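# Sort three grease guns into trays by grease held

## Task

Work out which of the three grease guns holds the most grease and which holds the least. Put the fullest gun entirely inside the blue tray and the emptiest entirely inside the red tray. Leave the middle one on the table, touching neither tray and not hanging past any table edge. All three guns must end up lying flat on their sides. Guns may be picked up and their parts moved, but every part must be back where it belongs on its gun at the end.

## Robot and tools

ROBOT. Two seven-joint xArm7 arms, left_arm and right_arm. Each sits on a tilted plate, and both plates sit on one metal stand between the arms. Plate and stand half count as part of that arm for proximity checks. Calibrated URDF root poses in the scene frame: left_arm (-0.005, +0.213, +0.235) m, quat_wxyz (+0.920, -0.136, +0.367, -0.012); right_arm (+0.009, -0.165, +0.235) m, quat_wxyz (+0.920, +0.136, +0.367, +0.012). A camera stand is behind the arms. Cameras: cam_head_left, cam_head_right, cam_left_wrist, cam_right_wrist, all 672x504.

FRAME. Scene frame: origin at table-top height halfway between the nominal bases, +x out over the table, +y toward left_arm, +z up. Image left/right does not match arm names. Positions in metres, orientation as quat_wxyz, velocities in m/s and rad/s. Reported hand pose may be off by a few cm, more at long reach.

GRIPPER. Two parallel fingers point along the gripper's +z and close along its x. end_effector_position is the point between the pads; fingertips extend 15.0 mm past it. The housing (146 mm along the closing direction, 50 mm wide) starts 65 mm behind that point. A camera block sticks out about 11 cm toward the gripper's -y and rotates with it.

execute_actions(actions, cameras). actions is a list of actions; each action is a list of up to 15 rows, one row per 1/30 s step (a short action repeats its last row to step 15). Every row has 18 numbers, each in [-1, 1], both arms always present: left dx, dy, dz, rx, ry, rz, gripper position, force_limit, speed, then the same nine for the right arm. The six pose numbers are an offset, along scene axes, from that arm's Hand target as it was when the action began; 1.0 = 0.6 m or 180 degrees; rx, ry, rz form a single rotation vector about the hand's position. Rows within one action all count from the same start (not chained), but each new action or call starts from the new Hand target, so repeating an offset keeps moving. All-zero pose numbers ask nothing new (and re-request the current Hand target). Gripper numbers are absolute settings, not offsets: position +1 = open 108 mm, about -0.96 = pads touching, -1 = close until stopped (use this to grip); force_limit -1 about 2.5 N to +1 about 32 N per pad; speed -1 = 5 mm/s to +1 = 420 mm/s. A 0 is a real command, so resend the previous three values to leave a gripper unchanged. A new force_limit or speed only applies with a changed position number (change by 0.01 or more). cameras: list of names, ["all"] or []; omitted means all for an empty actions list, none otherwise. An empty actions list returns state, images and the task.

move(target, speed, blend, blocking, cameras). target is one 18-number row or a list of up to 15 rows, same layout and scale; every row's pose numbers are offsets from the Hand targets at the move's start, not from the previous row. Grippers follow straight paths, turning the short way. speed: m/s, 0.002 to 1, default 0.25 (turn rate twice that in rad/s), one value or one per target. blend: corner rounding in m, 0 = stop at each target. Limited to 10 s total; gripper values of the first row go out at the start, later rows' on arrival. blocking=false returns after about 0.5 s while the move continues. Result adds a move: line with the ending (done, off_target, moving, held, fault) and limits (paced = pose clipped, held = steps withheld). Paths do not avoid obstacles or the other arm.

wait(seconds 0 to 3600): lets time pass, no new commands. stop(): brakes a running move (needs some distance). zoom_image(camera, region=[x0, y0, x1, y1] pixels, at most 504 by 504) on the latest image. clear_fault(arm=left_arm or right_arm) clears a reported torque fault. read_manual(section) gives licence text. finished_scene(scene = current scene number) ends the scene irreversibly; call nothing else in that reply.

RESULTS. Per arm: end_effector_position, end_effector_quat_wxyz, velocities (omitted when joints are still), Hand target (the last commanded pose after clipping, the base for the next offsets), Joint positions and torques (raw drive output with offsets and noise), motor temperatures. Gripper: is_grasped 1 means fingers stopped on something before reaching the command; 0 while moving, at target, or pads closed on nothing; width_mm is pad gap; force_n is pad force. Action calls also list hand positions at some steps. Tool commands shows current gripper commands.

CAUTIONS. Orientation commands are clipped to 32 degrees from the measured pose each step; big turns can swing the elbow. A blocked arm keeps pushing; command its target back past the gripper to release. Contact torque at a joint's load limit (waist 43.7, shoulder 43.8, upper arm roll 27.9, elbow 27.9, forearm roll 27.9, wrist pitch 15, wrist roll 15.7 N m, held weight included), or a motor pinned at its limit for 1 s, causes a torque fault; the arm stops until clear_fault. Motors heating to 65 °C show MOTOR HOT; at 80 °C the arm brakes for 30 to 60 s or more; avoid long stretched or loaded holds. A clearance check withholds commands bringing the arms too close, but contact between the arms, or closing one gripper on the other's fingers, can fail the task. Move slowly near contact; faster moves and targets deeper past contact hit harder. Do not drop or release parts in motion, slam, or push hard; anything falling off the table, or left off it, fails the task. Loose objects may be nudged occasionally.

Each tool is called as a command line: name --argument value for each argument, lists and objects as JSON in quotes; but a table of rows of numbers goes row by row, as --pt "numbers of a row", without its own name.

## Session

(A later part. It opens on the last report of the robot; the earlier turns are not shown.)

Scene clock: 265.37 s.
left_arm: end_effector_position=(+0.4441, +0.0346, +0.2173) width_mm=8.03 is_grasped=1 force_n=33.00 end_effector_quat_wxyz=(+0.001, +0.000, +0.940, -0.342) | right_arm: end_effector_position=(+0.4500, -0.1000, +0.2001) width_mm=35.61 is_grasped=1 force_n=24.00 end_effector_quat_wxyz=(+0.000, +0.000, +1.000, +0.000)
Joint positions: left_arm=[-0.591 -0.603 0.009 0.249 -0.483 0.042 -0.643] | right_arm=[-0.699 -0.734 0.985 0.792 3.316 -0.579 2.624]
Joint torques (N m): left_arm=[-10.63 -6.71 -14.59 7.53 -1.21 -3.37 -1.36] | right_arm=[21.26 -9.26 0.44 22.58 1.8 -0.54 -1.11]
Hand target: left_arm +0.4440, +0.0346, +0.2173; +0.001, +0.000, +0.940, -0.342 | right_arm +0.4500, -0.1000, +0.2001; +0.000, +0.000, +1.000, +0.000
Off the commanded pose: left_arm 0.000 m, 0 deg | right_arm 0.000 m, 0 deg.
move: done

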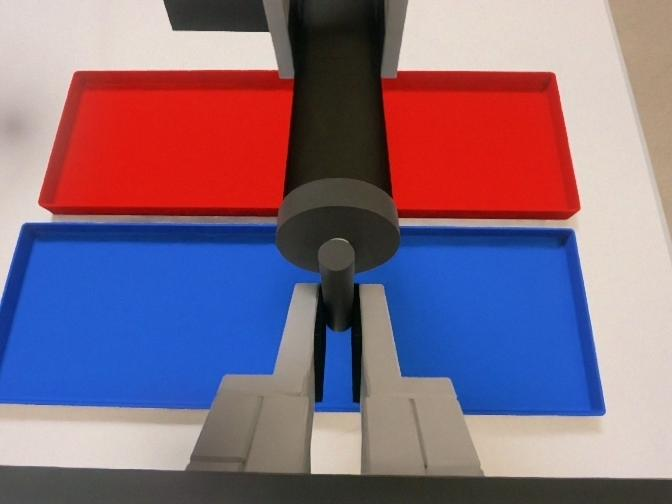

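move --pt "0 0 0 0 0 0 0 0 -0.5 0 0 0 0 0 0 -1 0.2 -0.7" --pt "0 0.2 0.15 0 0 0 0 0 -0.5 0 0 0 0 0 0 -1 0.2 -0.7" --speed 0.2 --cameras '["cam_left_wrist","cam_right_wrist"]'

wait --seconds 1

Scene clock: 273.83 s.
left_arm: end_effector_position=(+0.4440, +0.1545, +0.3073) width_mm=52.99 is_grasped=0 force_n=0.00 end_effector_quat_wxyz=(+0.001, +0.000, +0.940, -0.342) | right_arm: end_effector_position=(+0.4500, -0.1000, +0.2001) width_mm=35.61 is_grasped=1 force_n=18.84 end_effector_quat_wxyz=(+0.000, +0.000, +1.000, +0.000)
Joint positions: left_arm=[-0.309 -1.284 0.081 0.242 -0.265 0.766 -0.671] | right_arm=[-0.699 -0.734 0.985 0.792 3.316 -0.579 2.624]
Joint torques (N m): left_arm=[6.66 -11.23 -2.28 13.11 2.27 1.18 -1.24] | right_arm=[13.01 -7.12 -2.52 11.25 -0.68 -2.91 -0.91]
Hand target: left_arm +0.4440, +0.1546, +0.3073; +0.001, +0.000, +0.940, -0.342 | right_arm +0.4500, -0.1000, +0.2001; +0.000, +0.000, +1.000, +0.000
Off the commanded pose: left_arm 0.000 m, 0 deg | right_arm 0.000 m, 0 deg.
move: done

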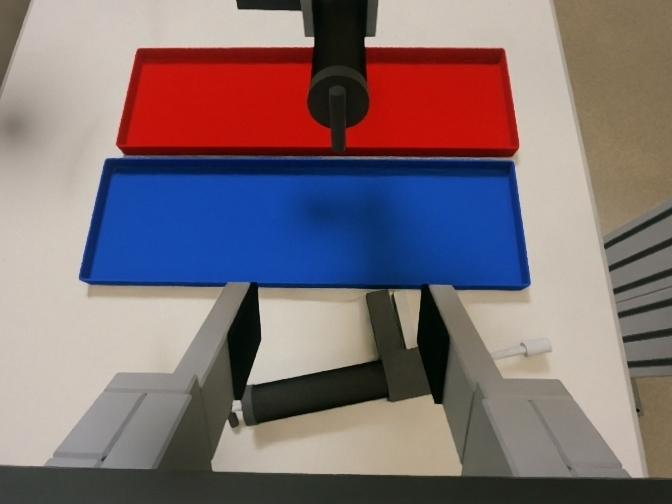

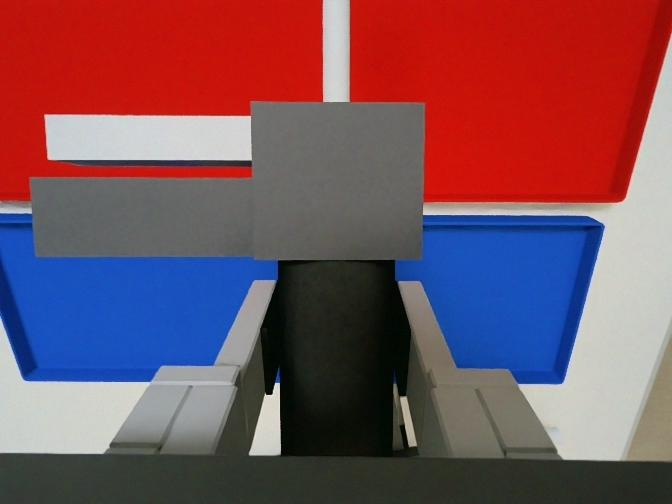

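Scene clock: 274.83 s.
left_arm: end_effector_position=(+0.4440, +0.1546, +0.3073) width_mm=52.99 is_grasped=0 force_n=0.00 end_effector_quat_wxyz=(+0.001, +0.000, +0.940, -0.342) | right_arm: end_effector_position=(+0.4500, -0.1000, +0.2001) width_mm=35.61 is_grasped=1 force_n=18.84 end_effector_quat_wxyz=(+0.000, +0.000, +1.000, +0.000)
Joint positions: left_arm=[-0.309 -1.284 0.081 0.242 -0.265 0.766 -0.671] | right_arm=[-0.699 -0.734 0.985 0.792 3.316 -0.579 2.624]
Joint torques (N m): left_arm=[6.76 -10.59 -2.23 12.95 2.31 0.93 -1.55] | right_arm=[9.45 -7.18 -2.97 11.35 -0.65 -2.95 -0.24]
Hand target: left_arm +0.4440, +0.1546, +0.3073; +0.001, +0.000, +0.940, -0.342 | right_arm +0.4500, -0.1000, +0.2001; +0.000, +0.000, +1.000, +0.000
Tool commands: left_gripper/position=+0.0 left_gripper/force_limit=+0.0 left_gripper/speed=-0.5 right_gripper/position=-1.0 right_gripper/force_limit=+0.2 right_gripper/speed=-0.7
Off the commanded pose: left_arm 0.000 m, 0 deg | right_arm 0.000 m, 0 deg.
wait: 1.00 s; at rest by 0.17 s

move --pt "-0.0338 0.0403 -0.31 0.1838 -0.1558 -0.4282 0.31 0 0 0.128 -0.4233 -0.127 0 0 0.47 -1 0.2 -0.7" --pt "-0.0338 0.0403 -0.31 0.1838 -0.1558 -0.4282 0.31 0 0 0.128 -0.4233 -0.2935 0 0 0.47 -1 0.2 -0.7" --pt "-0.0338 0.0403 -0.31 0.1838 -0.1558 -0.4282 0.31 0 0 0.128 -0.4233 -0.2935 0 0 0.47 0.31 0.2 -0.7" --speed '[0.3,0.1,0.1]' --cameras '["cam_left_wrist","cam_right_wrist"]'

Scene clock: 299.17 s.
left_arm: end_effector_position=(+0.4238, +0.1787, +0.1213) width_mm=70.05 is_grasped=0 force_n=0.00 end_effector_quat_wxyz=(+0.000, +0.647, +0.762, -0.001) | right_arm: end_effector_position=(+0.5268, -0.3540, +0.0240) width_mm=70.04 is_grasped=0 force_n=0.00 end_effector_quat_wxyz=(+0.000, -0.673, +0.740, +0.000)
Joint positions: left_arm=[0.311 -0.616 -0.449 0.255 0.854 0.156 -0.366] | right_arm=[0.002 0.05 -0.424 1.165 3.307 -0.318 0.358]
Joint torques (N m): left_arm=[1.02 -18.96 -5.8 4.77 2.53 -6.17 -1.56] | right_arm=[-7.25 -20.42 1.61 5.38 1.15 -2.7 -1.6]
Hand target: left_arm +0.4238, +0.1787, +0.1213; +0.000, +0.647, +0.762, -0.001 | right_arm +0.5268, -0.3540, +0.0240; +0.000, -0.673, +0.740, +0.000
Off the commanded pose: left_arm 0.000 m, 0 deg | right_arm 0.000 m, 0 deg.
move: done

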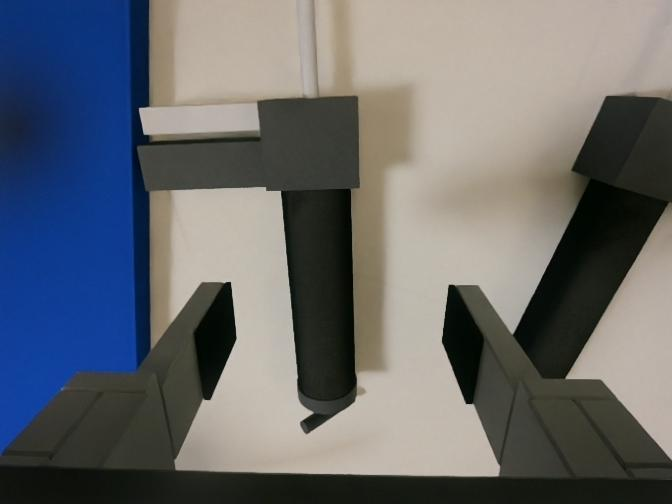

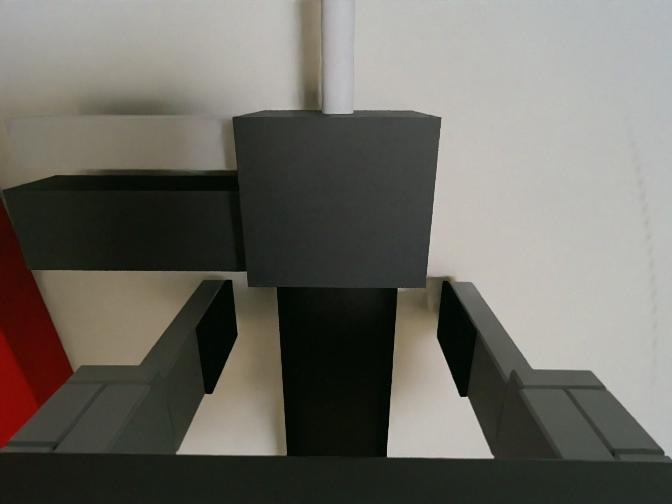

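move --pt "0.0018 -0.0115 -0.163 0 0 0 0.31 0 0 0 0 0.2 0 0 0 0.31 0.2 -0.7" --pt "0.0018 -0.0115 -0.163 0 0 0 -1 0.6 -0.8 0 0 0.2 0 0 0 0.31 0.2 -0.7" --pt "0.0018 -0.0115 0.03 0 0 0 -1 0.6 -0.8 0 0 0.2 0 0 0 0.31 0.2 -0.7" --speed '[0.15,0.2,0.12]' --cameras '["cam_left_wrist"]'

Scene clock: 321.23 s.
left_arm: end_effector_position=(+0.4248, +0.1718, +0.1393) width_mm=35.50 is_grasped=1 force_n=24.97 end_effector_quat_wxyz=(+0.000, +0.647, +0.762, -0.001) | right_arm: end_effector_position=(+0.5268, -0.3540, +0.1440) width_mm=70.04 is_grasped=0 force_n=0.00 end_effector_quat_wxyz=(+0.000, -0.673, +0.740, +0.000)
Joint positions: left_arm=[1.116 -1.007 -0.971 0.569 2.003 -0.621 -1.696] | right_arm=[-0.049 -0.288 -0.23 1.06 2.915 -0.546 0.754]
Joint torques (N m): left_arm=[-3.85 -5.57 4.99 7.2 2.56 -7.07 -1.47] | right_arm=[-7.45 -20.86 4.48 10.87 -1.62 -2.65 1.27]
Hand target: left_arm +0.4248, +0.1718, +0.1393; +0.000, +0.647, +0.762, -0.001 | right_arm +0.5268, -0.3540, +0.1440; +0.000, -0.673, +0.740, +0.000
Off the commanded pose: left_arm 0.000 m, 0 deg | right_arm 0.000 m, 0 deg.
move: done

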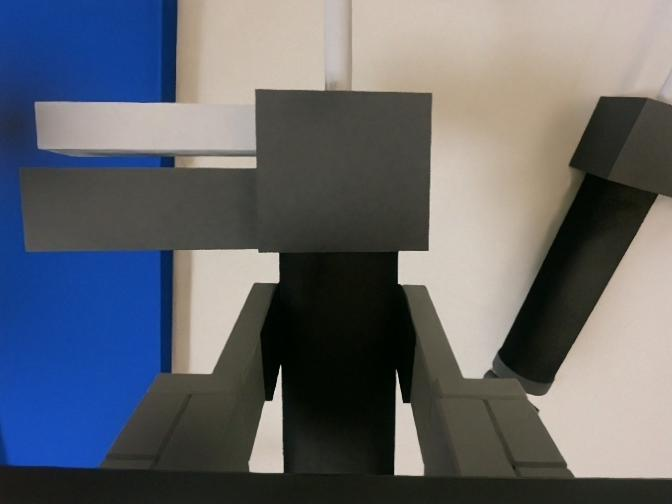

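move --pt "0.042 -0.1197 0.1012 0 0 -0.552 -1 0.6 -0.8 0 0 0 0 0 0 0.31 0.2 -0.7" --pt "0.042 -0.1197 0.1012 0 0 -0.552 -1 0.6 -0.8 -0.128 0.4233 0.2283 0.1676 -0.1842 0.5062 0.31 0.2 -0.7" --speed 0.25 --cameras '["cam_left_wrist","cam_right_wrist","cam_head_left"]'

Scene clock: 342.57 s.
left_arm: end_effector_position=(+0.4500, +0.1000, +0.2000) width_mm=35.51 is_grasped=1 force_n=24.85 end_effector_quat_wxyz=(+0.000, +1.000, +0.000, -0.001) | right_arm: end_effector_position=(+0.4500, -0.1001, +0.2810) width_mm=70.05 is_grasped=0 force_n=0.00 end_effector_quat_wxyz=(-0.342, +0.940, +0.000, +0.000)
Joint positions: left_arm=[0.922 -0.896 -1.122 0.9 2.63 -0.677 -0.827] | right_arm=[0.95 -0.844 -0.4 0.674 2.741 -0.671 -0.278]
Joint torques (N m): left_arm=[-16.76 1.05 2.32 10.43 2.79 -6.89 1.48] | right_arm=[5.9 0.67 9.64 15.5 0.02 -1.64 -1.62]
Hand target: left_arm +0.4500, +0.1000, +0.2000; +0.000, +1.000, +0.000, -0.001 | right_arm +0.4500, -0.1000, +0.2810; -0.342, +0.940, +0.000, +0.000
Off the commanded pose: left_arm 0.000 m, 0 deg | right_arm 0.000 m, 0 deg.
move: done
Images, in order (width x height): cam_head_left 672x504, cam_left_wrist 672x504, cam_right_wrist 672x504.

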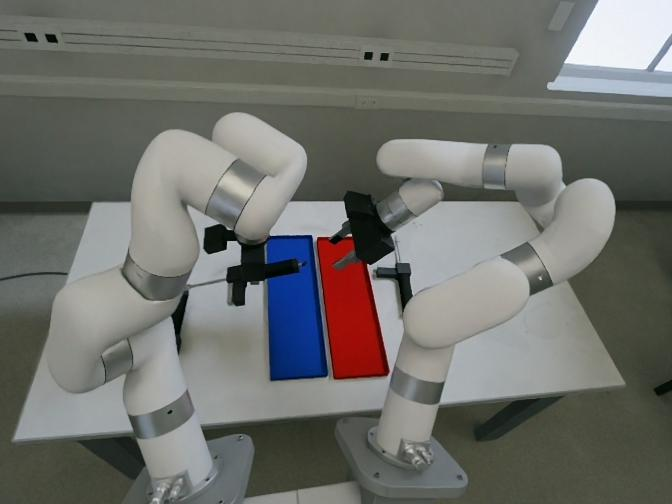

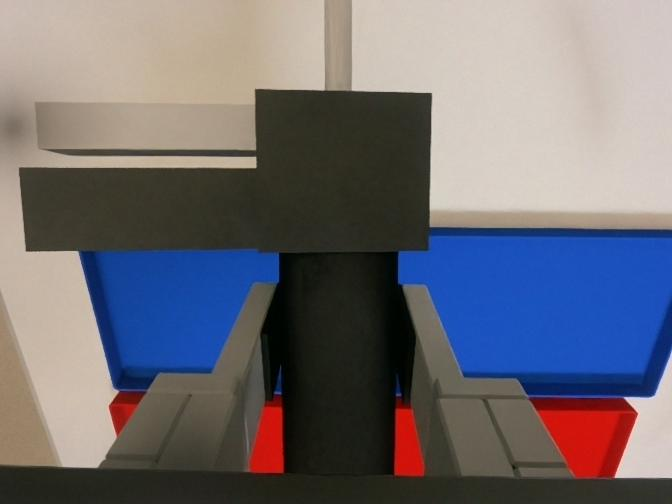

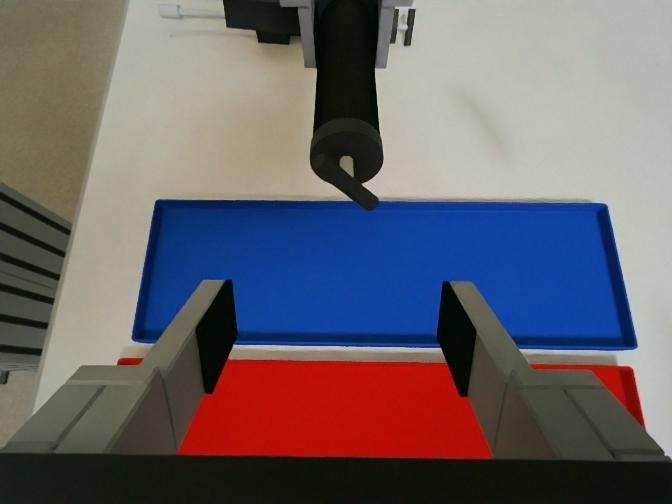

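move --target '[0,0,0,0,0,0,-1,0.6,-0.8,0.0107,0.065,-0.0417,0,0,0,0.31,0.2,-0.7]' --speed 0.15 --cameras '["cam_right_wrist"]'

Scene clock: 353.47 s.
left_arm: end_effector_position=(+0.4500, +0.1000, +0.2000) width_mm=35.51 is_grasped=1 force_n=24.85 end_effector_quat_wxyz=(+0.000, +1.000, +0.000, -0.001) | right_arm: end_effector_position=(+0.4564, -0.0611, +0.2560) width_mm=70.05 is_grasped=0 force_n=0.00 end_effector_quat_wxyz=(-0.342, +0.940, +0.000, +0.000)
Joint positions: left_arm=[0.922 -0.896 -1.122 0.9 2.63 -0.677 -0.827] | right_arm=[0.974 -0.692 -0.412 0.683 2.737 -0.533 -0.233]
Joint torques (N m): left_arm=[-16.78 0.74 2.21 10.45 2.4 -6.94 1.35] | right_arm=[9 -0.67 9.48 15.07 0.2 0.73 1.22]
Hand target: left_arm +0.4500, +0.1000, +0.2000; +0.000, +1.000, +0.000, -0.001 | right_arm +0.4564, -0.0610, +0.2560; -0.342, +0.940, +0.000, +0.000
Off the commanded pose: left_arm 0.000 m, 0 deg | right_arm 0.000 m, 0 deg.
move: done

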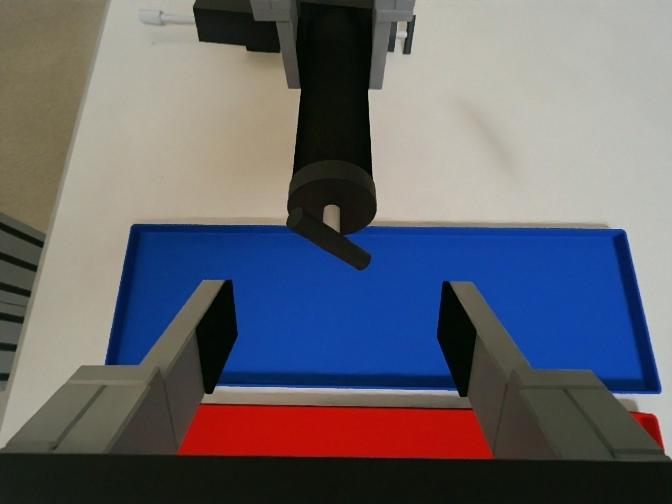

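move --pt "0 0 0 0 0 0 -1 0.6 -0.8 -0.002 0.0528 -0.0512 0 0 0 0.31 0.2 -0.7" --pt "0 0 0 0 0 0 -1 0.6 -0.8 -0.002 0.0528 -0.0512 0 0 0 -1 0.6 -0.8" --speed 0.1 --cameras '["cam_right_wrist"]'

move --target '[0,0,0,0,0,0,-1,0.6,-0.8,0,-0.025,0.002,0,0,0,-1,0.6,-0.8]' --speed 0.04

move --target '[0,0,0,0,0,0,-1,0.6,-0.8,0,-0.025,0.002,0,0,0,-1,0.6,-0.8]' --speed 0.04

move --target '[0,0,0,0,0,0,-1,0.6,-0.8,0,-0.025,0.002,0,0,0,-1,0.6,-0.8]' --speed 0.04

move --target '[0,0,0,0,0,0,-1,0.6,-0.8,0,-0.025,0.002,0,0,0,-1,0.6,-0.8]' --speed 0.04 --cameras '["cam_right_wrist"]'

Scene clock: 378.30 s.
left_arm: end_effector_position=(+0.4501, +0.1000, +0.2000) width_mm=35.49 is_grasped=1 force_n=29.07 end_effector_quat_wxyz=(+0.000, +1.000, +0.000, -0.001) | right_arm: end_effector_position=(+0.4552, -0.0293, +0.2253) width_mm=8.19 is_grasped=1 force_n=32.91 end_effector_quat_wxyz=(-0.342, +0.940, +0.000, +0.000)
Joint positions: left_arm=[0.922 -0.896 -1.122 0.9 2.63 -0.677 -0.827] | right_arm=[0.996 -0.553 -0.445 0.684 2.733 -0.395 -0.21]
Joint torques (N m): left_arm=[-16.18 0.29 3.15 7.4 2.04 -3.49 0.7] | right_arm=[9.51 -3.7 10.14 10.91 1.72 -0.08 0.72]
Hand target: left_arm +0.4500, +0.1000, +0.2000; +0.000, +1.000, +0.000, -0.001 | right_arm +0.4552, -0.0294, +0.2253; -0.342, +0.940, +0.000, +0.000
Off the commanded pose: left_arm 0.000 m, 0 deg | right_arm 0.000 m, 0 deg.
move: done

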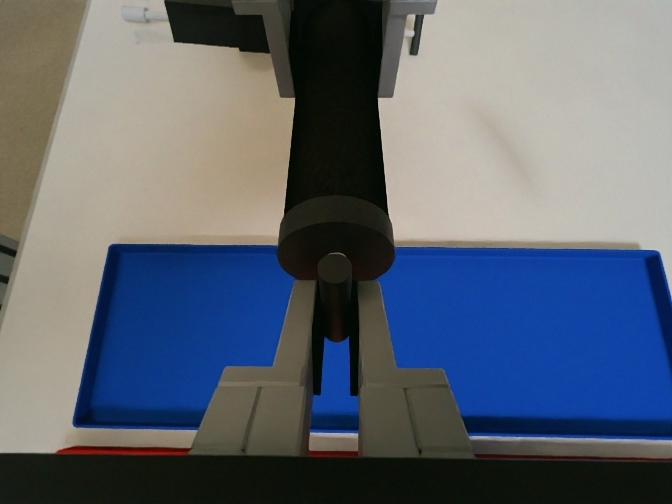

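Scene clock: 379.00 s.
left_arm: end_effector_position=(+0.4500, +0.1000, +0.2000) width_mm=35.49 is_grasped=1 force_n=28.49 end_effector_quat_wxyz=(+0.000, +1.000, +0.000, -0.001) | right_arm: end_effector_position=(+0.4552, -0.0444, +0.2265) width_mm=8.19 is_grasped=1 force_n=32.91 end_effector_quat_wxyz=(-0.342, +0.940, +0.000, +0.000)
Joint positions: left_arm=[0.922 -0.896 -1.122 0.9 2.63 -0.677 -0.827] | right_arm=[1.003 -0.601 -0.478 0.676 2.723 -0.427 -0.239]
Joint torques (N m): left_arm=[-15.99 0.46 2.97 6.06 1.82 -2.79 -0.12] | right_arm=[7.97 -8.5 7.93 9.32 -1.31 -1.18 -1.71]
Hand target: left_arm +0.4500, +0.1000, +0.2000; +0.000, +1.000, +0.000, -0.001 | right_arm +0.4552, -0.0444, +0.2265; -0.342, +0.940, +0.000, +0.000
Off the commanded pose: left_arm 0.000 m, 0 deg | right_arm 0.000 m, 0 deg.
move: done

Scene clock: 379.70 s.
left_arm: end_effector_position=(+0.4500, +0.1000, +0.2000) width_mm=35.49 is_grasped=1 force_n=28.15 end_effector_quat_wxyz=(+0.000, +1.000, +0.000, -0.001) | right_arm: end_effector_position=(+0.4552, -0.0594, +0.2277) width_mm=8.19 is_grasped=1 force_n=32.89 end_effector_quat_wxyz=(-0.342, +0.940, +0.000, +0.000)
Joint positions: left_arm=[0.922 -0.896 -1.122 0.9 2.63 -0.677 -0.827] | right_arm=[1.008 -0.649 -0.509 0.672 2.712 -0.461 -0.267]
Joint torques (N m): left_arm=[-15.99 -0.14 3.45 6.69 1.7 -2.8 -0.29] | right_arm=[7.33 -7.15 8.2 7.93 -1.05 -1.41 -1.54]
Hand target: left_arm +0.4500, +0.1000, +0.2000; +0.000, +1.000, +0.000, -0.001 | right_arm +0.4552, -0.0594, +0.2277; -0.342, +0.940, +0.000, +0.000
Off the commanded pose: left_arm 0.000 m, 0 deg | right_arm 0.000 m, 0 deg.
move: done

Scene clock: 380.40 s.
left_arm: end_effector_position=(+0.4500, +0.1000, +0.2000) width_mm=35.49 is_grasped=1 force_n=27.74 end_effector_quat_wxyz=(+0.000, +1.000, +0.000, -0.001) | right_arm: end_effector_position=(+0.4552, -0.0743, +0.2289) width_mm=8.19 is_grasped=1 force_n=32.93 end_effector_quat_wxyz=(-0.342, +0.940, +0.000, +0.000)
Joint positions: left_arm=[0.922 -0.896 -1.122 0.9 2.63 -0.677 -0.827] | right_arm=[1.011 -0.695 -0.537 0.67 2.702 -0.496 -0.296]
Joint torques (N m): left_arm=[-15.45 0.48 3.71 7.43 1.7 -2.68 -0.34] | right_arm=[6.62 -6.8 8.51 8.72 -0.96 -1.65 -1.64]
Hand target: left_arm +0.4500, +0.1000, +0.2000; +0.000, +1.000, +0.000, -0.001 | right_arm +0.4552, -0.0744, +0.2289; -0.342, +0.940, +0.000, +0.000
Off the commanded pose: left_arm 0.000 m, 0 deg | right_arm 0.000 m, 0 deg.
move: done

Scene clock: 381.10 s.
left_arm: end_effector_position=(+0.4500, +0.1000, +0.2000) width_mm=35.49 is_grasped=1 force_n=27.32 end_effector_quat_wxyz=(+0.000, +1.000, +0.000, -0.001) | right_arm: end_effector_position=(+0.4552, -0.0893, +0.2301) width_mm=8.19 is_grasped=1 force_n=32.98 end_effector_quat_wxyz=(-0.342, +0.940, +0.000, +0.000)
Joint positions: left_arm=[0.922 -0.896 -1.122 0.9 2.63 -0.677 -0.827] | right_arm=[1.012 -0.741 -0.564 0.671 2.692 -0.533 -0.325]
Joint torques (N m): left_arm=[-15.19 -0.02 3.88 8.09 1.67 -2.68 -0.31] | right_arm=[5.72 -6.19 8.72 14.89 -1.07 -1.62 -1.53]
Hand target: left_arm +0.4500, +0.1000, +0.2000; +0.000, +1.000, +0.000, -0.001 | right_arm +0.4552, -0.0894, +0.2301; -0.342, +0.940, +0.000, +0.000
Off the commanded pose: left_arm 0.000 m, 0 deg | right_arm 0.000 m, 0 deg.
move: done

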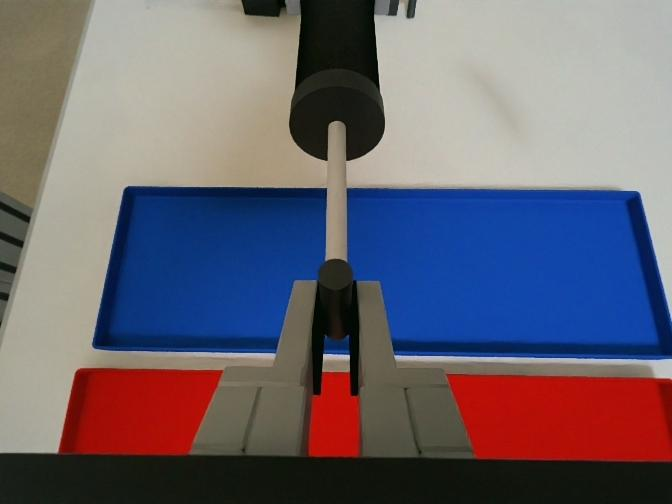

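move --target '[0,0,0,0,0,0,-1,0.6,-0.8,0,-0.025,0.002,0,0,0,-1,0.6,-0.8]' --speed 0.04

move --target '[0,0,0,0,0,0,-1,0.6,-0.8,0,-0.025,0.002,0,0,0,-1,0.6,-0.8]' --speed 0.04

move --target '[0,0,0,0,0,0,-1,0.6,-0.8,0,-0.025,0.002,0,0,0,-1,0.6,-0.8]' --speed 0.04 --cameras '["cam_right_wrist"]'

Scene clock: 386.20 s.
left_arm: end_effector_position=(+0.4501, +0.1000, +0.2000) width_mm=35.49 is_grasped=1 force_n=27.02 end_effector_quat_wxyz=(+0.000, +1.000, +0.000, -0.001) | right_arm: end_effector_position=(+0.4552, -0.1043, +0.2313) width_mm=8.19 is_grasped=1 force_n=33.02 end_effector_quat_wxyz=(-0.342, +0.940, +0.000, +0.000)
Joint positions: left_arm=[0.921 -0.896 -1.122 0.9 2.63 -0.677 -0.827] | right_arm=[1.012 -0.785 -0.589 0.674 2.682 -0.571 -0.354]
Joint torques (N m): left_arm=[-13.4 0.06 5.26 7.29 1.82 -2.14 -0.31] | right_arm=[-9.1 -6.3 7.58 16.34 -1.84 -2.92 -1.61]
Hand target: left_arm +0.4500, +0.1000, +0.2000; +0.000, +1.000, +0.000, -0.001 | right_arm +0.4552, -0.1044, +0.2313; -0.342, +0.940, +0.000, +0.000
Off the commanded pose: left_arm 0.000 m, 0 deg | right_arm 0.000 m, 0 deg.
move: done

Scene clock: 386.90 s.
left_arm: end_effector_position=(+0.4500, +0.0999, +0.2000) width_mm=35.49 is_grasped=1 force_n=26.97 end_effector_quat_wxyz=(+0.000, +1.000, +0.000, -0.001) | right_arm: end_effector_position=(+0.4552, -0.1194, +0.2325) width_mm=8.19 is_grasped=1 force_n=32.96 end_effector_quat_wxyz=(-0.342, +0.940, +0.000, +0.000)
Joint positions: left_arm=[0.921 -0.896 -1.122 0.9 2.63 -0.677 -0.827] | right_arm=[1.01 -0.827 -0.612 0.681 2.672 -0.609 -0.383]
Joint torques (N m): left_arm=[2.92 -1.44 18.14 0.32 10.64 -1.7 -0.9] | right_arm=[-19.65 -7.3 5.15 20.62 -3.43 -4.75 -1.67]
Hand target: left_arm +0.4500, +0.1000, +0.2000; +0.000, +1.000, +0.000, -0.001 | right_arm +0.4552, -0.1194, +0.2325; -0.342, +0.940, +0.000, +0.000
Off the commanded pose: left_arm 0.000 m, 0 deg | right_arm 0.000 m, 0 deg.
move: done

Scene clock: 387.60 s.
left_arm: end_effector_position=(+0.4501, +0.1001, +0.2000) width_mm=35.49 is_grasped=1 force_n=25.27 end_effector_quat_wxyz=(+0.000, +1.000, +0.000, -0.001) | right_arm: end_effector_position=(+0.4552, -0.1344, +0.2336) width_mm=0.00 is_grasped=0 force_n=43.87 end_effector_quat_wxyz=(-0.342, +0.940, +0.000, +0.000)
Joint positions: left_arm=[0.922 -0.896 -1.122 0.9 2.63 -0.677 -0.827] | right_arm=[1.008 -0.868 -0.635 0.69 2.663 -0.649 -0.412]
Joint torques (N m): left_arm=[-16.77 -6.34 2.23 10.58 -2.84 -2.33 1.19] | right_arm=[-5.13 -4.59 10.18 12.34 -0.16 -1.79 -1.74]
Hand target: left_arm +0.4500, +0.1000, +0.2000; +0.000, +1.000, +0.000, -0.001 | right_arm +0.4552, -0.1344, +0.2337; -0.342, +0.940, +0.000, +0.000
Off the commanded pose: left_arm 0.000 m, 0 deg | right_arm 0.000 m, 0 deg.
move: done

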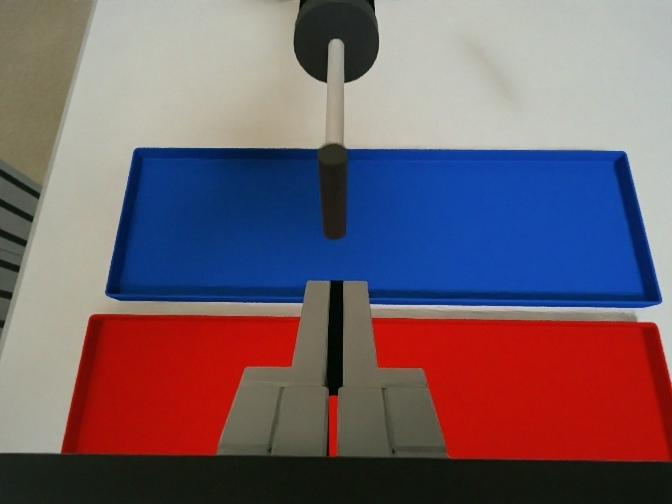

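move --pt "0 0 0 0 0 0 -1 0.6 -0.8 0 0 0 0 0 0 -0.4 0 -0.5" --pt "0 0 0 0 0 0 -1 0.6 -0.8 0 0.067 -0.0067 0 0 0 -0.4 0 -0.5" --pt "0 0 0 0 0 0 -1 0.6 -0.8 0 0.067 -0.0067 0 0 0 -1 0.6 -0.8" --speed 0.1

move --target '[0,0,0,0,0,0,-1,0.6,-0.8,0,0.1087,-0.007,0,0,0,-1,0.6,-0.8]' --speed 0.05 --cameras '["cam_right_wrist"]'

Scene clock: 401.70 s.
left_arm: end_effector_position=(+0.4501, +0.1000, +0.2000) width_mm=35.49 is_grasped=1 force_n=27.35 end_effector_quat_wxyz=(+0.000, +1.000, +0.000, -0.001) | right_arm: end_effector_position=(+0.4552, -0.0942, +0.2296) width_mm=8.24 is_grasped=0 force_n=33.20 end_effector_quat_wxyz=(-0.342, +0.940, +0.000, +0.000)
Joint positions: left_arm=[0.922 -0.896 -1.122 0.9 2.63 -0.677 -0.827] | right_arm=[1.015 -0.755 -0.575 0.671 2.684 -0.544 -0.332]
Joint torques (N m): left_arm=[-16.72 -7.57 2.35 9.85 -2.53 -3.56 -0.72] | right_arm=[-7.59 0.51 15.42 7.57 0.4 0.54 0.08]
Hand target: left_arm +0.4500, +0.1000, +0.2000; +0.000, +1.000, +0.000, -0.001 | right_arm +0.4552, -0.0942, +0.2296; -0.342, +0.940, +0.000, +0.000
Off the commanded pose: left_arm 0.000 m, 0 deg | right_arm 0.000 m, 0 deg.
move: done

Scene clock: 403.37 s.
left_arm: end_effector_position=(+0.4500, +0.1000, +0.2000) width_mm=35.49 is_grasped=1 force_n=29.88 end_effector_quat_wxyz=(+0.000, +1.000, +0.000, -0.001) | right_arm: end_effector_position=(+0.4552, -0.0290, +0.2254) width_mm=8.24 is_grasped=1 force_n=32.72 end_effector_quat_wxyz=(-0.342, +0.940, +0.000, +0.000)
Joint positions: left_arm=[0.922 -0.896 -1.122 0.9 2.63 -0.677 -0.827] | right_arm=[0.998 -0.553 -0.444 0.683 2.728 -0.395 -0.203]
Joint torques (N m): left_arm=[-16.99 -6.08 1.97 8.33 -1.04 -3.79 1.17] | right_arm=[-2.9 -2.43 15.64 18.26 2.64 2.01 1.27]
Hand target: left_arm +0.4500, +0.1000, +0.2000; +0.000, +1.000, +0.000, -0.001 | right_arm +0.4552, -0.0289, +0.2254; -0.342, +0.940, +0.000, +0.000
Off the commanded pose: left_arm 0.000 m, 0 deg | right_arm 0.000 m, 0 deg.
move: done

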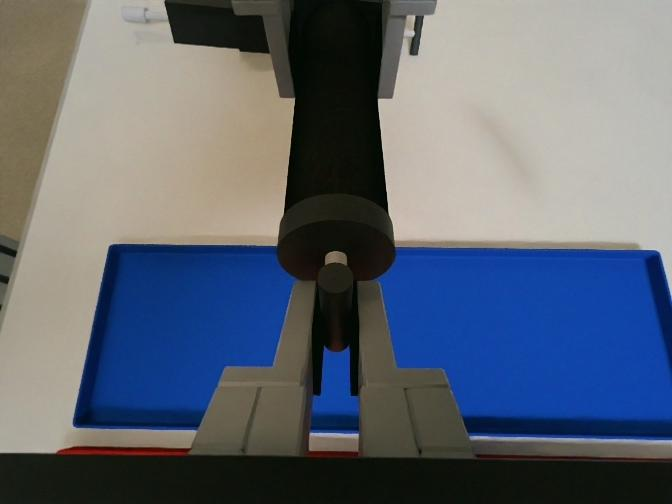

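move --target '[0,0,0,0,0,0,-1,0.6,-0.8,0,0.0092,-0.0005,0,0,0,-1,0.6,-0.8]' --speed 0.03

move --pt "0 0 0 0 0 0 -1 0.6 -0.8 0 0 0 0 0 0 0 0 -0.5" --pt "0 0 0 0 0 0 -1 0.6 -0.8 0 -0.16 0.12 0 0 0 0 0 -0.5" --pt "-0.042 0.1197 -0.1012 0 0 0.552 -1 0.6 -0.8 0 -0.3 0.12 0 0 0 0 0 -0.5" --pt "-0.042 0.1197 -0.294 0 0 0.552 -1 0.6 -0.8 0 -0.3 0.12 0 0 0 0 0 -0.5" --pt "-0.042 0.1197 -0.294 0 0 0.552 0.31 0.2 -0.5 0 -0.3 0.12 0 0 0 0 0 -0.5" --speed '[0.2,0.2,0.25,0.12,0.2]' --cameras '["cam_left_wrist"]'

Scene clock: 410.87 s.
left_arm: end_effector_position=(+0.4500, +0.1003, +0.2000) width_mm=35.49 is_grasped=1 force_n=29.52 end_effector_quat_wxyz=(+0.000, +1.000, +0.000, -0.001) | right_arm: end_effector_position=(+0.4552, -0.0236, +0.2251) width_mm=8.24 is_grasped=1 force_n=31.32 end_effector_quat_wxyz=(-0.342, +0.940, +0.000, +0.000)
Joint positions: left_arm=[0.922 -0.896 -1.122 0.9 2.63 -0.677 -0.827] | right_arm=[0.994 -0.536 -0.431 0.687 2.732 -0.384 -0.192]
Joint torques (N m): left_arm=[-19.35 -2.29 -6.94 18.04 -11.16 -3.43 -0.62] | right_arm=[9.62 0.38 21.88 17.43 4.52 6.55 1.56]
Hand target: left_arm +0.4500, +0.1000, +0.2000; +0.000, +1.000, +0.000, -0.001 | right_arm +0.4552, -0.0234, +0.2251; -0.342, +0.940, +0.000, +0.000
Off the commanded pose: left_arm 0.000 m, 0 deg | right_arm 0.000 m, 0 deg.
move: done

Scene clock: 418.70 s.
left_arm: end_effector_position=(+0.4248, +0.1718, +0.0236) width_mm=70.04 is_grasped=0 force_n=0.00 end_effector_quat_wxyz=(+0.000, +0.647, +0.762, -0.001) | right_arm: end_effector_position=(+0.4552, -0.2034, +0.2971) width_mm=52.99 is_grasped=0 force_n=0.00 end_effector_quat_wxyz=(-0.342, +0.940, +0.000, +0.000)
Joint positions: left_arm=[1.311 -0.259 -1.322 0.637 1.997 0.088 -1.472] | right_arm=[0.962 -1.073 -0.542 0.788 2.691 -0.955 -0.461]
Joint torques (N m): left_arm=[-11.51 -0.74 0.71 3.79 2.62 0.01 -1.38] | right_arm=[0.81 -2.95 11.41 13.66 -0.18 -1.88 -1.64]
Hand target: left_arm +0.4248, +0.1718, +0.0236; +0.000, +0.647, +0.762, -0.001 | right_arm +0.4552, -0.2034, +0.2971; -0.342, +0.940, +0.000, +0.000
Off the commanded pose: left_arm 0.000 m, 0 deg | right_arm 0.000 m, 0 deg.
move: done

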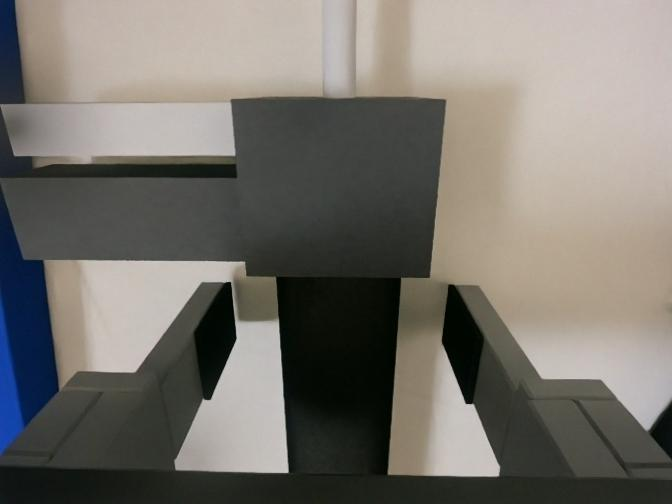

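move --pt "0 0 0.161 0 0 0 0.31 0.2 -0.5 0 0 0 0 0 0 0.31 0 -0.5" --pt "-0.0357 0.262 0.161 0 0 -0.0778 0.31 0.2 -0.5 0 0 0 0 0 0 0.31 0 -0.5" --speed 0.3 --cameras '["cam_left_wrist"]'

Scene clock: 428.97 s.
left_arm: end_effector_position=(+0.4034, +0.3290, +0.1202) width_mm=70.05 is_grasped=0 force_n=0.00 end_effector_quat_wxyz=(+0.000, +0.735, +0.678, -0.001) | right_arm: end_effector_position=(+0.4552, -0.2034, +0.2971) width_mm=70.04 is_grasped=0 force_n=0.00 end_effector_quat_wxyz=(-0.342, +0.940, +0.000, +0.000)
Joint positions: left_arm=[0.805 -0.538 -0.233 0.485 2.234 -0.322 -0.973] | right_arm=[0.962 -1.073 -0.542 0.788 2.691 -0.955 -0.461]
Joint torques (N m): left_arm=[-7 -12.6 6.69 3.49 -3.04 -0.12 1.44] | right_arm=[0.82 -2.81 11.44 13.61 -0.18 -1.9 -1.6]
Hand target: left_arm +0.4034, +0.3290, +0.1202; +0.000, +0.735, +0.678, -0.001 | right_arm +0.4552, -0.2034, +0.2971; -0.342, +0.940, +0.000, +0.000
Off the commanded pose: left_arm 0.000 m, 0 deg | right_arm 0.000 m, 0 deg.
move: done

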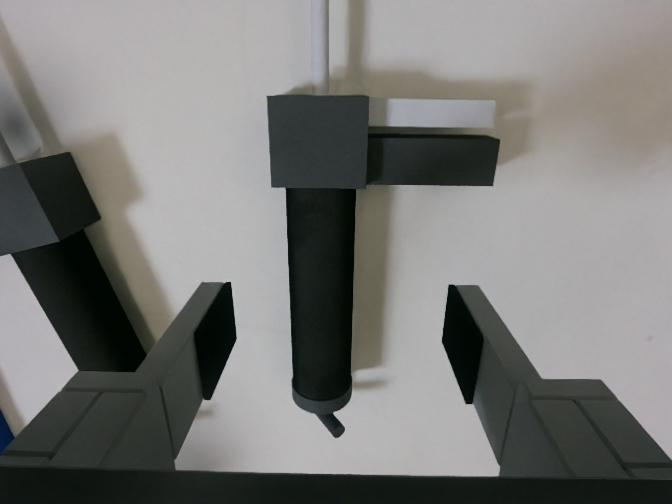

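move --pt "0 -0.011 -0.161 0 0 0 0.31 0.2 -0.5 0 0 0 0 0 0 0.31 0 -0.5" --pt "0 -0.011 -0.161 0 0 0 -1 0.6 -0.8 0 0 0 0 0 0 0.31 0 -0.5" --pt "0 -0.011 0.03 0 0 0 -1 0.6 -0.8 0 0 0 0 0 0 0.31 0 -0.5" --speed '[0.15,0.2,0.15]'

move --pt "0.0777 -0.3707 0.103 0 0 -0.4744 -1 0.6 -0.8 0 0 0 0 0 0 0.31 0 -0.5" --pt "0.0777 -0.3707 0.103 0 0 -0.4744 -1 0.6 -0.8 0.002 0.2372 -0.0685 0 0 0 0.31 0 -0.5" --speed '[0.25,0.2]' --cameras '["cam_right_wrist","cam_left_wrist"]'

Scene clock: 441.50 s.
left_arm: end_effector_position=(+0.4034, +0.3224, +0.1382) width_mm=35.42 is_grasped=1 force_n=28.15 end_effector_quat_wxyz=(+0.000, +0.735, +0.678, -0.001) | right_arm: end_effector_position=(+0.4552, -0.2034, +0.2971) width_mm=70.04 is_grasped=0 force_n=0.00 end_effector_quat_wxyz=(-0.342, +0.940, +0.000, +0.000)
Joint positions: left_arm=[0.744 -0.593 -0.247 0.519 2.474 -0.356 -1.278] | right_arm=[0.962 -1.073 -0.542 0.788 2.691 -0.955 -0.461]
Joint torques (N m): left_arm=[4.09 -22.53 -0.73 7.3 2.68 -6.85 -1.38] | right_arm=[0.7 -2.85 11.39 13.42 -0.2 -1.86 -1.51]
Hand target: left_arm +0.4034, +0.3224, +0.1382; +0.000, +0.735, +0.678, -0.001 | right_arm +0.4552, -0.2034, +0.2971; -0.342, +0.940, +0.000, +0.000
Off the commanded pose: left_arm 0.000 m, 0 deg | right_arm 0.000 m, 0 deg.
move: done

Scene clock: 446.00 s.
left_arm: end_effector_position=(+0.4500, +0.1000, +0.2000) width_mm=35.42 is_grasped=1 force_n=28.03 end_effector_quat_wxyz=(+0.000, +1.000, +0.000, -0.001) | right_arm: end_effector_position=(+0.4564, -0.0611, +0.2561) width_mm=70.04 is_grasped=0 force_n=0.00 end_effector_quat_wxyz=(-0.342, +0.940, +0.000, +0.000)
Joint positions: left_arm=[0.867 -0.795 -1.167 0.921 2.83 -0.64 -1.033] | right_arm=[0.993 -0.699 -0.416 0.68 2.708 -0.538 -0.201]
Joint torques (N m): left_arm=[-5.62 -1.51 -0.61 10.73 2.54 -6.79 1.57] | right_arm=[-5.71 0.12 15.37 15.18 -0.5 0.69 1.3]
Hand target: left_arm +0.4500, +0.1000, +0.2000; +0.000, +1.000, +0.000, -0.001 | right_arm +0.4564, -0.0611, +0.2560; -0.342, +0.940, +0.000, +0.000
Off the commanded pose: left_arm 0.000 m, 0 deg | right_arm 0.000 m, 0 deg.
move: done
Images, in order (width x height): cam_left_wrist 672x504, cam_right_wrist 672x504.

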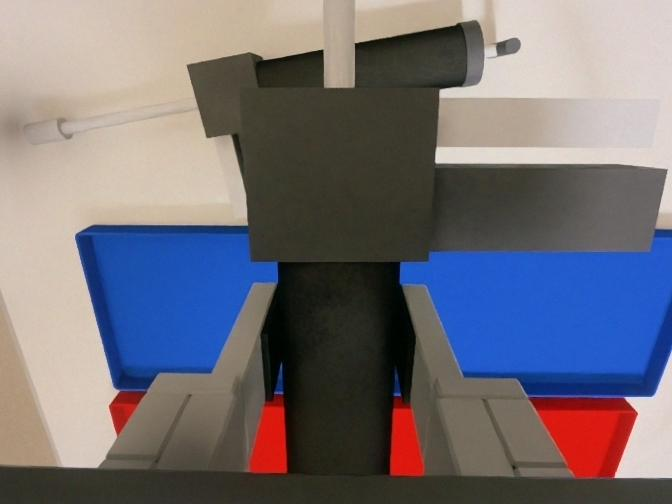

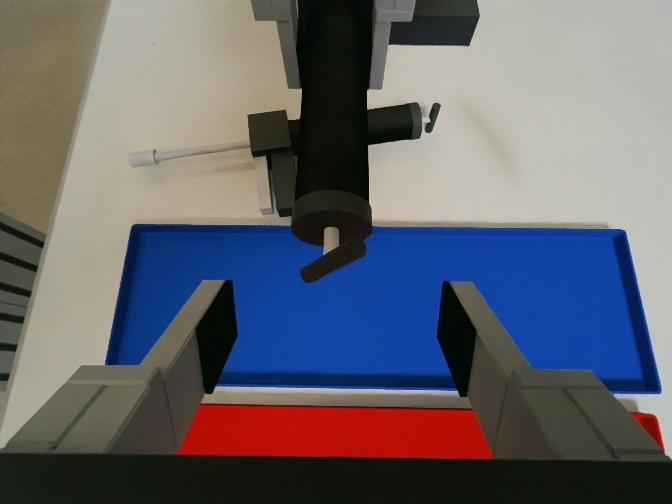

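move --pt "0 0 0 0 0 0 -1 0.6 -0.8 0 0.0468 -0.08 0 0 0 0.31 0 -0.5" --pt "0 0 0 0 0 0 -1 0.6 -0.8 0 0.0468 -0.08 0 0 0 -1 0.6 -0.8" --speed 0.1 --cameras '["cam_right_wrist"]'

move --target '[0,0,0,0,0,0,-1,0.6,-0.8,0,-0.025,0,0,0,0,-1,0.6,-0.8]' --speed 0.04

move --target '[0,0,0,0,0,0,-1,0.6,-0.8,0,-0.025,0,0,0,0,-1,0.6,-0.8]' --speed 0.04

move --target '[0,0,0,0,0,0,-1,0.6,-0.8,0,-0.025,0,0,0,0,-1,0.6,-0.8]' --speed 0.04 --cameras '["cam_right_wrist"]'

Scene clock: 457.03 s.
left_arm: end_effector_position=(+0.4501, +0.1000, +0.2000) width_mm=35.42 is_grasped=1 force_n=34.85 end_effector_quat_wxyz=(+0.000, +1.000, +0.000, -0.001) | right_arm: end_effector_position=(+0.4564, -0.0330, +0.2080) width_mm=8.12 is_grasped=1 force_n=32.50 end_effector_quat_wxyz=(-0.342, +0.940, +0.000, +0.000)
Joint positions: left_arm=[0.867 -0.795 -1.167 0.921 2.83 -0.64 -1.033] | right_arm=[1.05 -0.54 -0.534 0.683 2.69 -0.366 -0.212]
Joint torques (N m): left_arm=[-9.35 -2.2 -0.24 6.35 1.75 -6.67 0.8] | right_arm=[9.72 -3.78 9.95 13.16 1.17 0.8 -0.28]
Hand target: left_arm +0.4500, +0.1000, +0.2000; +0.000, +1.000, +0.000, -0.001 | right_arm +0.4564, -0.0330, +0.2080; -0.342, +0.940, +0.000, +0.000
Off the commanded pose: left_arm 0.000 m, 0 deg | right_arm 0.000 m, 0 deg.
move: done

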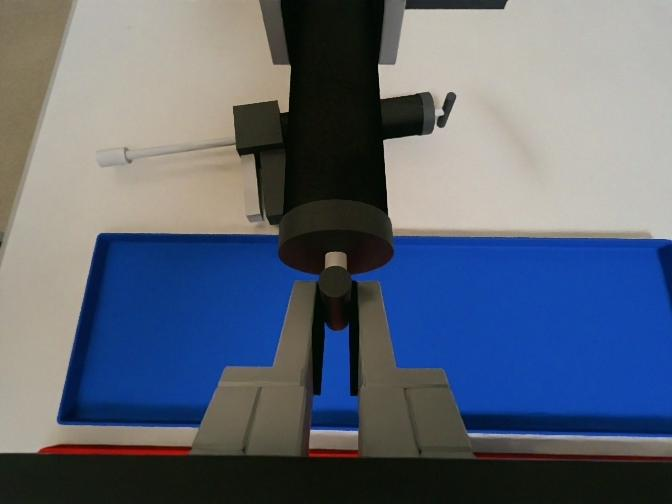

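Scene clock: 457.77 s.
left_arm: end_effector_position=(+0.4500, +0.1000, +0.2000) width_mm=35.42 is_grasped=1 force_n=34.77 end_effector_quat_wxyz=(+0.000, +1.000, +0.000, -0.001) | right_arm: end_effector_position=(+0.4564, -0.0480, +0.2080) width_mm=8.12 is_grasped=1 force_n=32.40 end_effector_quat_wxyz=(-0.342, +0.940, +0.000, +0.000)
Joint positions: left_arm=[0.867 -0.795 -1.167 0.921 2.83 -0.64 -1.033] | right_arm=[1.057 -0.588 -0.569 0.676 2.677 -0.396 -0.242]
Joint torques (N m): left_arm=[-13.58 -3.83 6.19 3.1 3.32 -7.02 1.34] | right_arm=[3.01 -8.91 5.8 11.79 -2.2 -2.11 -1.53]
Hand target: left_arm +0.4500, +0.1000, +0.2000; +0.000, +1.000, +0.000, -0.001 | right_arm +0.4564, -0.0480, +0.2080; -0.342, +0.940, +0.000, +0.000
Off the commanded pose: left_arm 0.000 m, 0 deg | right_arm 0.000 m, 0 deg.
move: done

Scene clock: 458.47 s.
left_arm: end_effector_position=(+0.4500, +0.1000, +0.2000) width_mm=35.42 is_grasped=1 force_n=34.27 end_effector_quat_wxyz=(+0.000, +1.000, +0.000, -0.001) | right_arm: end_effector_position=(+0.4564, -0.0630, +0.2080) width_mm=8.12 is_grasped=1 force_n=32.48 end_effector_quat_wxyz=(-0.342, +0.940, +0.000, +0.000)
Joint positions: left_arm=[0.867 -0.795 -1.167 0.921 2.83 -0.64 -1.033] | right_arm=[1.062 -0.635 -0.602 0.672 2.664 -0.429 -0.271]
Joint torques (N m): left_arm=[-11.76 -5.49 10.12 2.59 6.32 -6.95 1.55] | right_arm=[1.13 -7.71 5.29 10.54 -2.29 -2.73 -1.57]
Hand target: left_arm +0.4500, +0.1000, +0.2000; +0.000, +1.000, +0.000, -0.001 | right_arm +0.4564, -0.0630, +0.2080; -0.342, +0.940, +0.000, +0.000
Off the commanded pose: left_arm 0.000 m, 0 deg | right_arm 0.000 m, 0 deg.
move: done

Scene clock: 459.17 s.
left_arm: end_effector_position=(+0.4500, +0.1000, +0.2000) width_mm=35.42 is_grasped=1 force_n=33.33 end_effector_quat_wxyz=(+0.000, +1.000, +0.000, -0.001) | right_arm: end_effector_position=(+0.4563, -0.0780, +0.2080) width_mm=8.12 is_grasped=1 force_n=32.52 end_effector_quat_wxyz=(-0.342, +0.940, +0.000, +0.000)
Joint positions: left_arm=[0.867 -0.795 -1.167 0.921 2.83 -0.64 -1.033] | right_arm=[1.064 -0.681 -0.632 0.671 2.651 -0.463 -0.301]
Joint torques (N m): left_arm=[-10.18 -7.67 10.17 2.4 7.22 -7.04 1.15] | right_arm=[-0.81 -7.15 5.08 16.64 -2.69 -3.07 -1.65]
Hand target: left_arm +0.4500, +0.1000, +0.2000; +0.000, +1.000, +0.000, -0.001 | right_arm +0.4564, -0.0780, +0.2080; -0.342, +0.940, +0.000, +0.000
Off the commanded pose: left_arm 0.000 m, 0 deg | right_arm 0.000 m, 0 deg.
move: done

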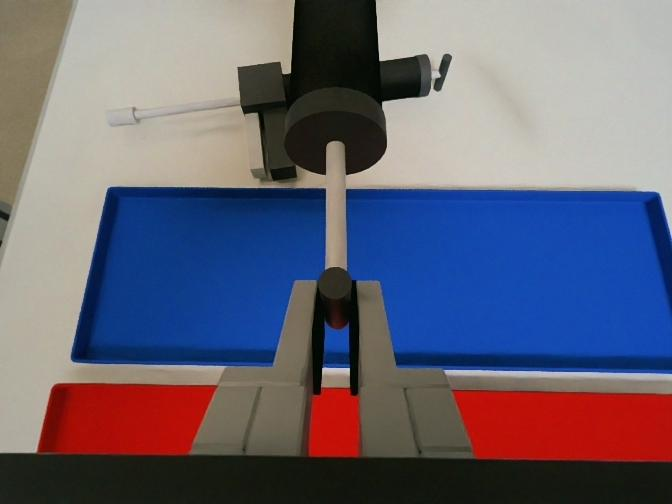

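move --target '[0,0,0,0,0,0,-1,0.6,-0.8,0,-0.025,0,0,0,0,-1,0.6,-0.8]' --speed 0.04

move --target '[0,0,0,0,0,0,-1,0.6,-0.8,0,-0.025,0,0,0,0,-1,0.6,-0.8]' --speed 0.04

move --target '[0,0,0,0,0,0,-1,0.6,-0.8,0,-0.025,0,0,0,0,-1,0.6,-0.8]' --speed 0.04 --cameras '["cam_right_wrist"]'

Scene clock: 464.03 s.
left_arm: end_effector_position=(+0.4500, +0.1000, +0.2000) width_mm=35.42 is_grasped=1 force_n=32.92 end_effector_quat_wxyz=(+0.000, +1.000, +0.000, -0.001) | right_arm: end_effector_position=(+0.4564, -0.0930, +0.2080) width_mm=8.12 is_grasped=1 force_n=32.46 end_effector_quat_wxyz=(-0.342, +0.940, +0.000, +0.000)
Joint positions: left_arm=[0.867 -0.795 -1.167 0.921 2.83 -0.64 -1.033] | right_arm=[1.065 -0.727 -0.661 0.673 2.639 -0.498 -0.331]
Joint torques (N m): left_arm=[-1.37 -8.88 10.48 2.64 7.48 -6.4 -0.04] | right_arm=[-2.32 -6.7 4.99 18.51 -2.86 -3.48 -1.62]
Hand target: left_arm +0.4500, +0.1000, +0.2000; +0.000, +1.000, +0.000, -0.001 | right_arm +0.4564, -0.0930, +0.2080; -0.342, +0.940, +0.000, +0.000
Off the commanded pose: left_arm 0.000 m, 0 deg | right_arm 0.000 m, 0 deg.
move: done

Scene clock: 464.73 s.
left_arm: end_effector_position=(+0.4500, +0.1000, +0.2000) width_mm=35.42 is_grasped=1 force_n=32.50 end_effector_quat_wxyz=(+0.000, +1.000, +0.000, -0.001) | right_arm: end_effector_position=(+0.4564, -0.1080, +0.2080) width_mm=8.12 is_grasped=1 force_n=32.48 end_effector_quat_wxyz=(-0.342, +0.940, +0.000, +0.000)
Joint positions: left_arm=[0.867 -0.795 -1.167 0.921 2.83 -0.64 -1.033] | right_arm=[1.065 -0.771 -0.688 0.678 2.627 -0.534 -0.362]
Joint torques (N m): left_arm=[-0.89 -8.66 10.13 3.09 7.56 -6.34 0.09] | right_arm=[-17.7 -5.89 4.93 18.81 -3.01 -3.73 -1.53]
Hand target: left_arm +0.4500, +0.1000, +0.2000; +0.000, +1.000, +0.000, -0.001 | right_arm +0.4564, -0.1080, +0.2080; -0.342, +0.940, +0.000, +0.000
Off the commanded pose: left_arm 0.000 m, 0 deg | right_arm 0.000 m, 0 deg.
move: done

Scene clock: 465.43 s.
left_arm: end_effector_position=(+0.4500, +0.1000, +0.2000) width_mm=35.42 is_grasped=1 force_n=32.15 end_effector_quat_wxyz=(+0.000, +1.000, +0.000, -0.001) | right_arm: end_effector_position=(+0.4564, -0.1230, +0.2080) width_mm=8.12 is_grasped=1 force_n=32.40 end_effector_quat_wxyz=(-0.342, +0.940, +0.000, +0.000)
Joint positions: left_arm=[0.867 -0.795 -1.167 0.921 2.83 -0.64 -1.033] | right_arm=[1.064 -0.814 -0.713 0.685 2.617 -0.572 -0.393]
Joint torques (N m): left_arm=[0.19 -8.17 9.97 2.96 7.72 -6.05 0.1] | right_arm=[-17.42 -5.68 5.11 19.29 -3.39 -4.09 -1.47]
Hand target: left_arm +0.4500, +0.1000, +0.2000; +0.000, +1.000, +0.000, -0.001 | right_arm +0.4564, -0.1230, +0.2080; -0.342, +0.940, +0.000, +0.000
Off the commanded pose: left_arm 0.000 m, 0 deg | right_arm 0.000 m, 0 deg.
move: done

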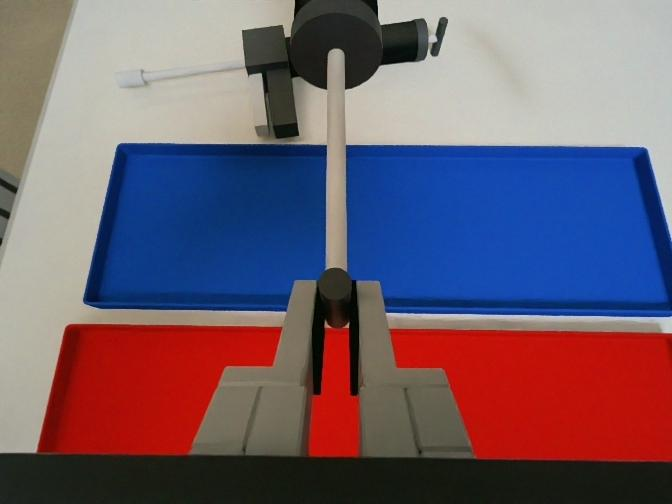

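move --target '[0,0,0,0,0,0,-1,0.6,-0.8,0,-0.025,0,0,0,0,-1,0.6,-0.8]' --speed 0.04

move --target '[0,0,0,0,0,0,-1,0.6,-0.8,0,-0.025,0,0,0,0,-1,0.6,-0.8]' --speed 0.04 --cameras '["cam_right_wrist"]'

Scene clock: 478.83 s.
left_arm: end_effector_position=(+0.4501, +0.1003, +0.1999) width_mm=35.42 is_grasped=1 force_n=28.10 end_effector_quat_wxyz=(+0.000, +1.000, +0.000, -0.001) | right_arm: end_effector_position=(+0.4564, -0.1381, +0.2080) width_mm=0.00 is_grasped=0 force_n=43.87 end_effector_quat_wxyz=(-0.342, +0.940, +0.000, +0.000)
Joint positions: left_arm=[0.868 -0.795 -1.167 0.921 2.83 -0.64 -1.033] | right_arm=[1.062 -0.855 -0.737 0.695 2.606 -0.61 -0.424]
Joint torques (N m): left_arm=[-16.12 -6.22 0.27 10.94 -3.12 -5.04 -0.74] | right_arm=[-0.13 -3.84 9.98 10.78 0.23 -1.8 -1.67]
Hand target: left_arm +0.4500, +0.1000, +0.2000; +0.000, +1.000, +0.000, -0.001 | right_arm +0.4564, -0.1380, +0.2080; -0.342, +0.940, +0.000, +0.000
Off the commanded pose: left_arm 0.000 m, 0 deg | right_arm 0.000 m, 0 deg.
move: done

Scene clock: 479.53 s.
left_arm: end_effector_position=(+0.4500, +0.1000, +0.2000) width_mm=35.42 is_grasped=1 force_n=28.11 end_effector_quat_wxyz=(+0.000, +1.000, +0.000, -0.001) | right_arm: end_effector_position=(+0.4564, -0.1530, +0.2080) width_mm=0.00 is_grasped=0 force_n=43.87 end_effector_quat_wxyz=(-0.342, +0.940, +0.000, +0.000)
Joint positions: left_arm=[0.867 -0.795 -1.167 0.921 2.83 -0.64 -1.033] | right_arm=[1.061 -0.894 -0.76 0.708 2.597 -0.648 -0.455]
Joint torques (N m): left_arm=[-16.63 -6.13 0.12 10.91 -2.88 -4.93 0.29] | right_arm=[-10.24 -3.35 10.37 10.53 -0.23 -1.88 -1.67]
Hand target: left_arm +0.4500, +0.1000, +0.2000; +0.000, +1.000, +0.000, -0.001 | right_arm +0.4564, -0.1530, +0.2080; -0.342, +0.940, +0.000, +0.000
Off the commanded pose: left_arm 0.000 m, 0 deg | right_arm 0.000 m, 0 deg.
move: done

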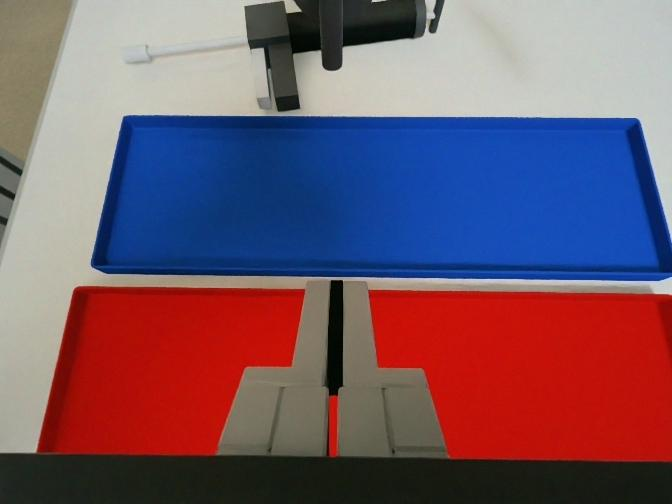

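move --pt "0 0 0 0 0 0 -1 0.6 -0.8 0 0 0 0 0 0 -0.4 0 -0.5" --pt "0 0 0 0 0 0 -1 0.6 -0.8 0 0.1717 0 0 0 0 -0.4 0 -0.5" --pt "0 0 0 0 0 0 -1 0.6 -0.8 0 0.1717 0 0 0 0 -1 0.6 -0.8" --speed 0.15 --cameras '["cam_right_wrist"]'

Scene clock: 495.70 s.
left_arm: end_effector_position=(+0.4501, +0.1000, +0.2000) width_mm=35.42 is_grasped=1 force_n=29.20 end_effector_quat_wxyz=(+0.000, +1.000, +0.000, -0.001) | right_arm: end_effector_position=(+0.4564, -0.0500, +0.2080) width_mm=7.71 is_grasped=1 force_n=30.16 end_effector_quat_wxyz=(-0.342, +0.940, +0.000, +0.000)
Joint positions: left_arm=[0.867 -0.795 -1.167 0.921 2.83 -0.64 -1.033] | right_arm=[1.065 -0.597 -0.575 0.674 2.66 -0.402 -0.229]
Joint torques (N m): left_arm=[-16.29 -5.32 0.05 9.31 -0.84 -3.99 1.44] | right_arm=[-4.05 -0.93 15.11 12.71 2.59 0.7 0.97]
Hand target: left_arm +0.4500, +0.1000, +0.2000; +0.000, +1.000, +0.000, -0.001 | right_arm +0.4564, -0.0500, +0.2080; -0.342, +0.940, +0.000, +0.000
Off the commanded pose: left_arm 0.000 m, 0 deg | right_arm 0.000 m, 0 deg.
move: done

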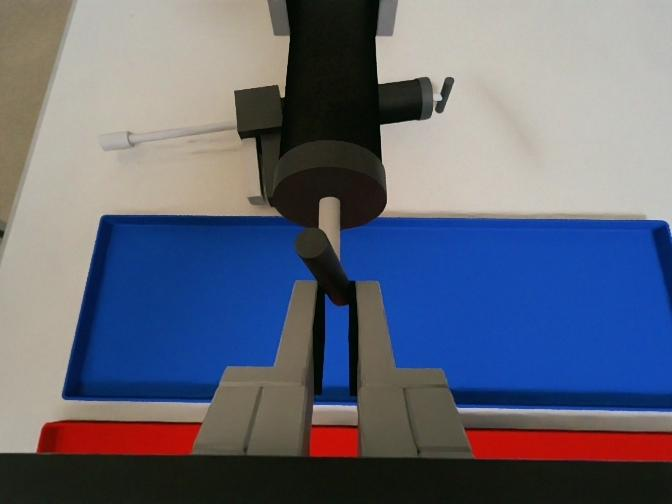

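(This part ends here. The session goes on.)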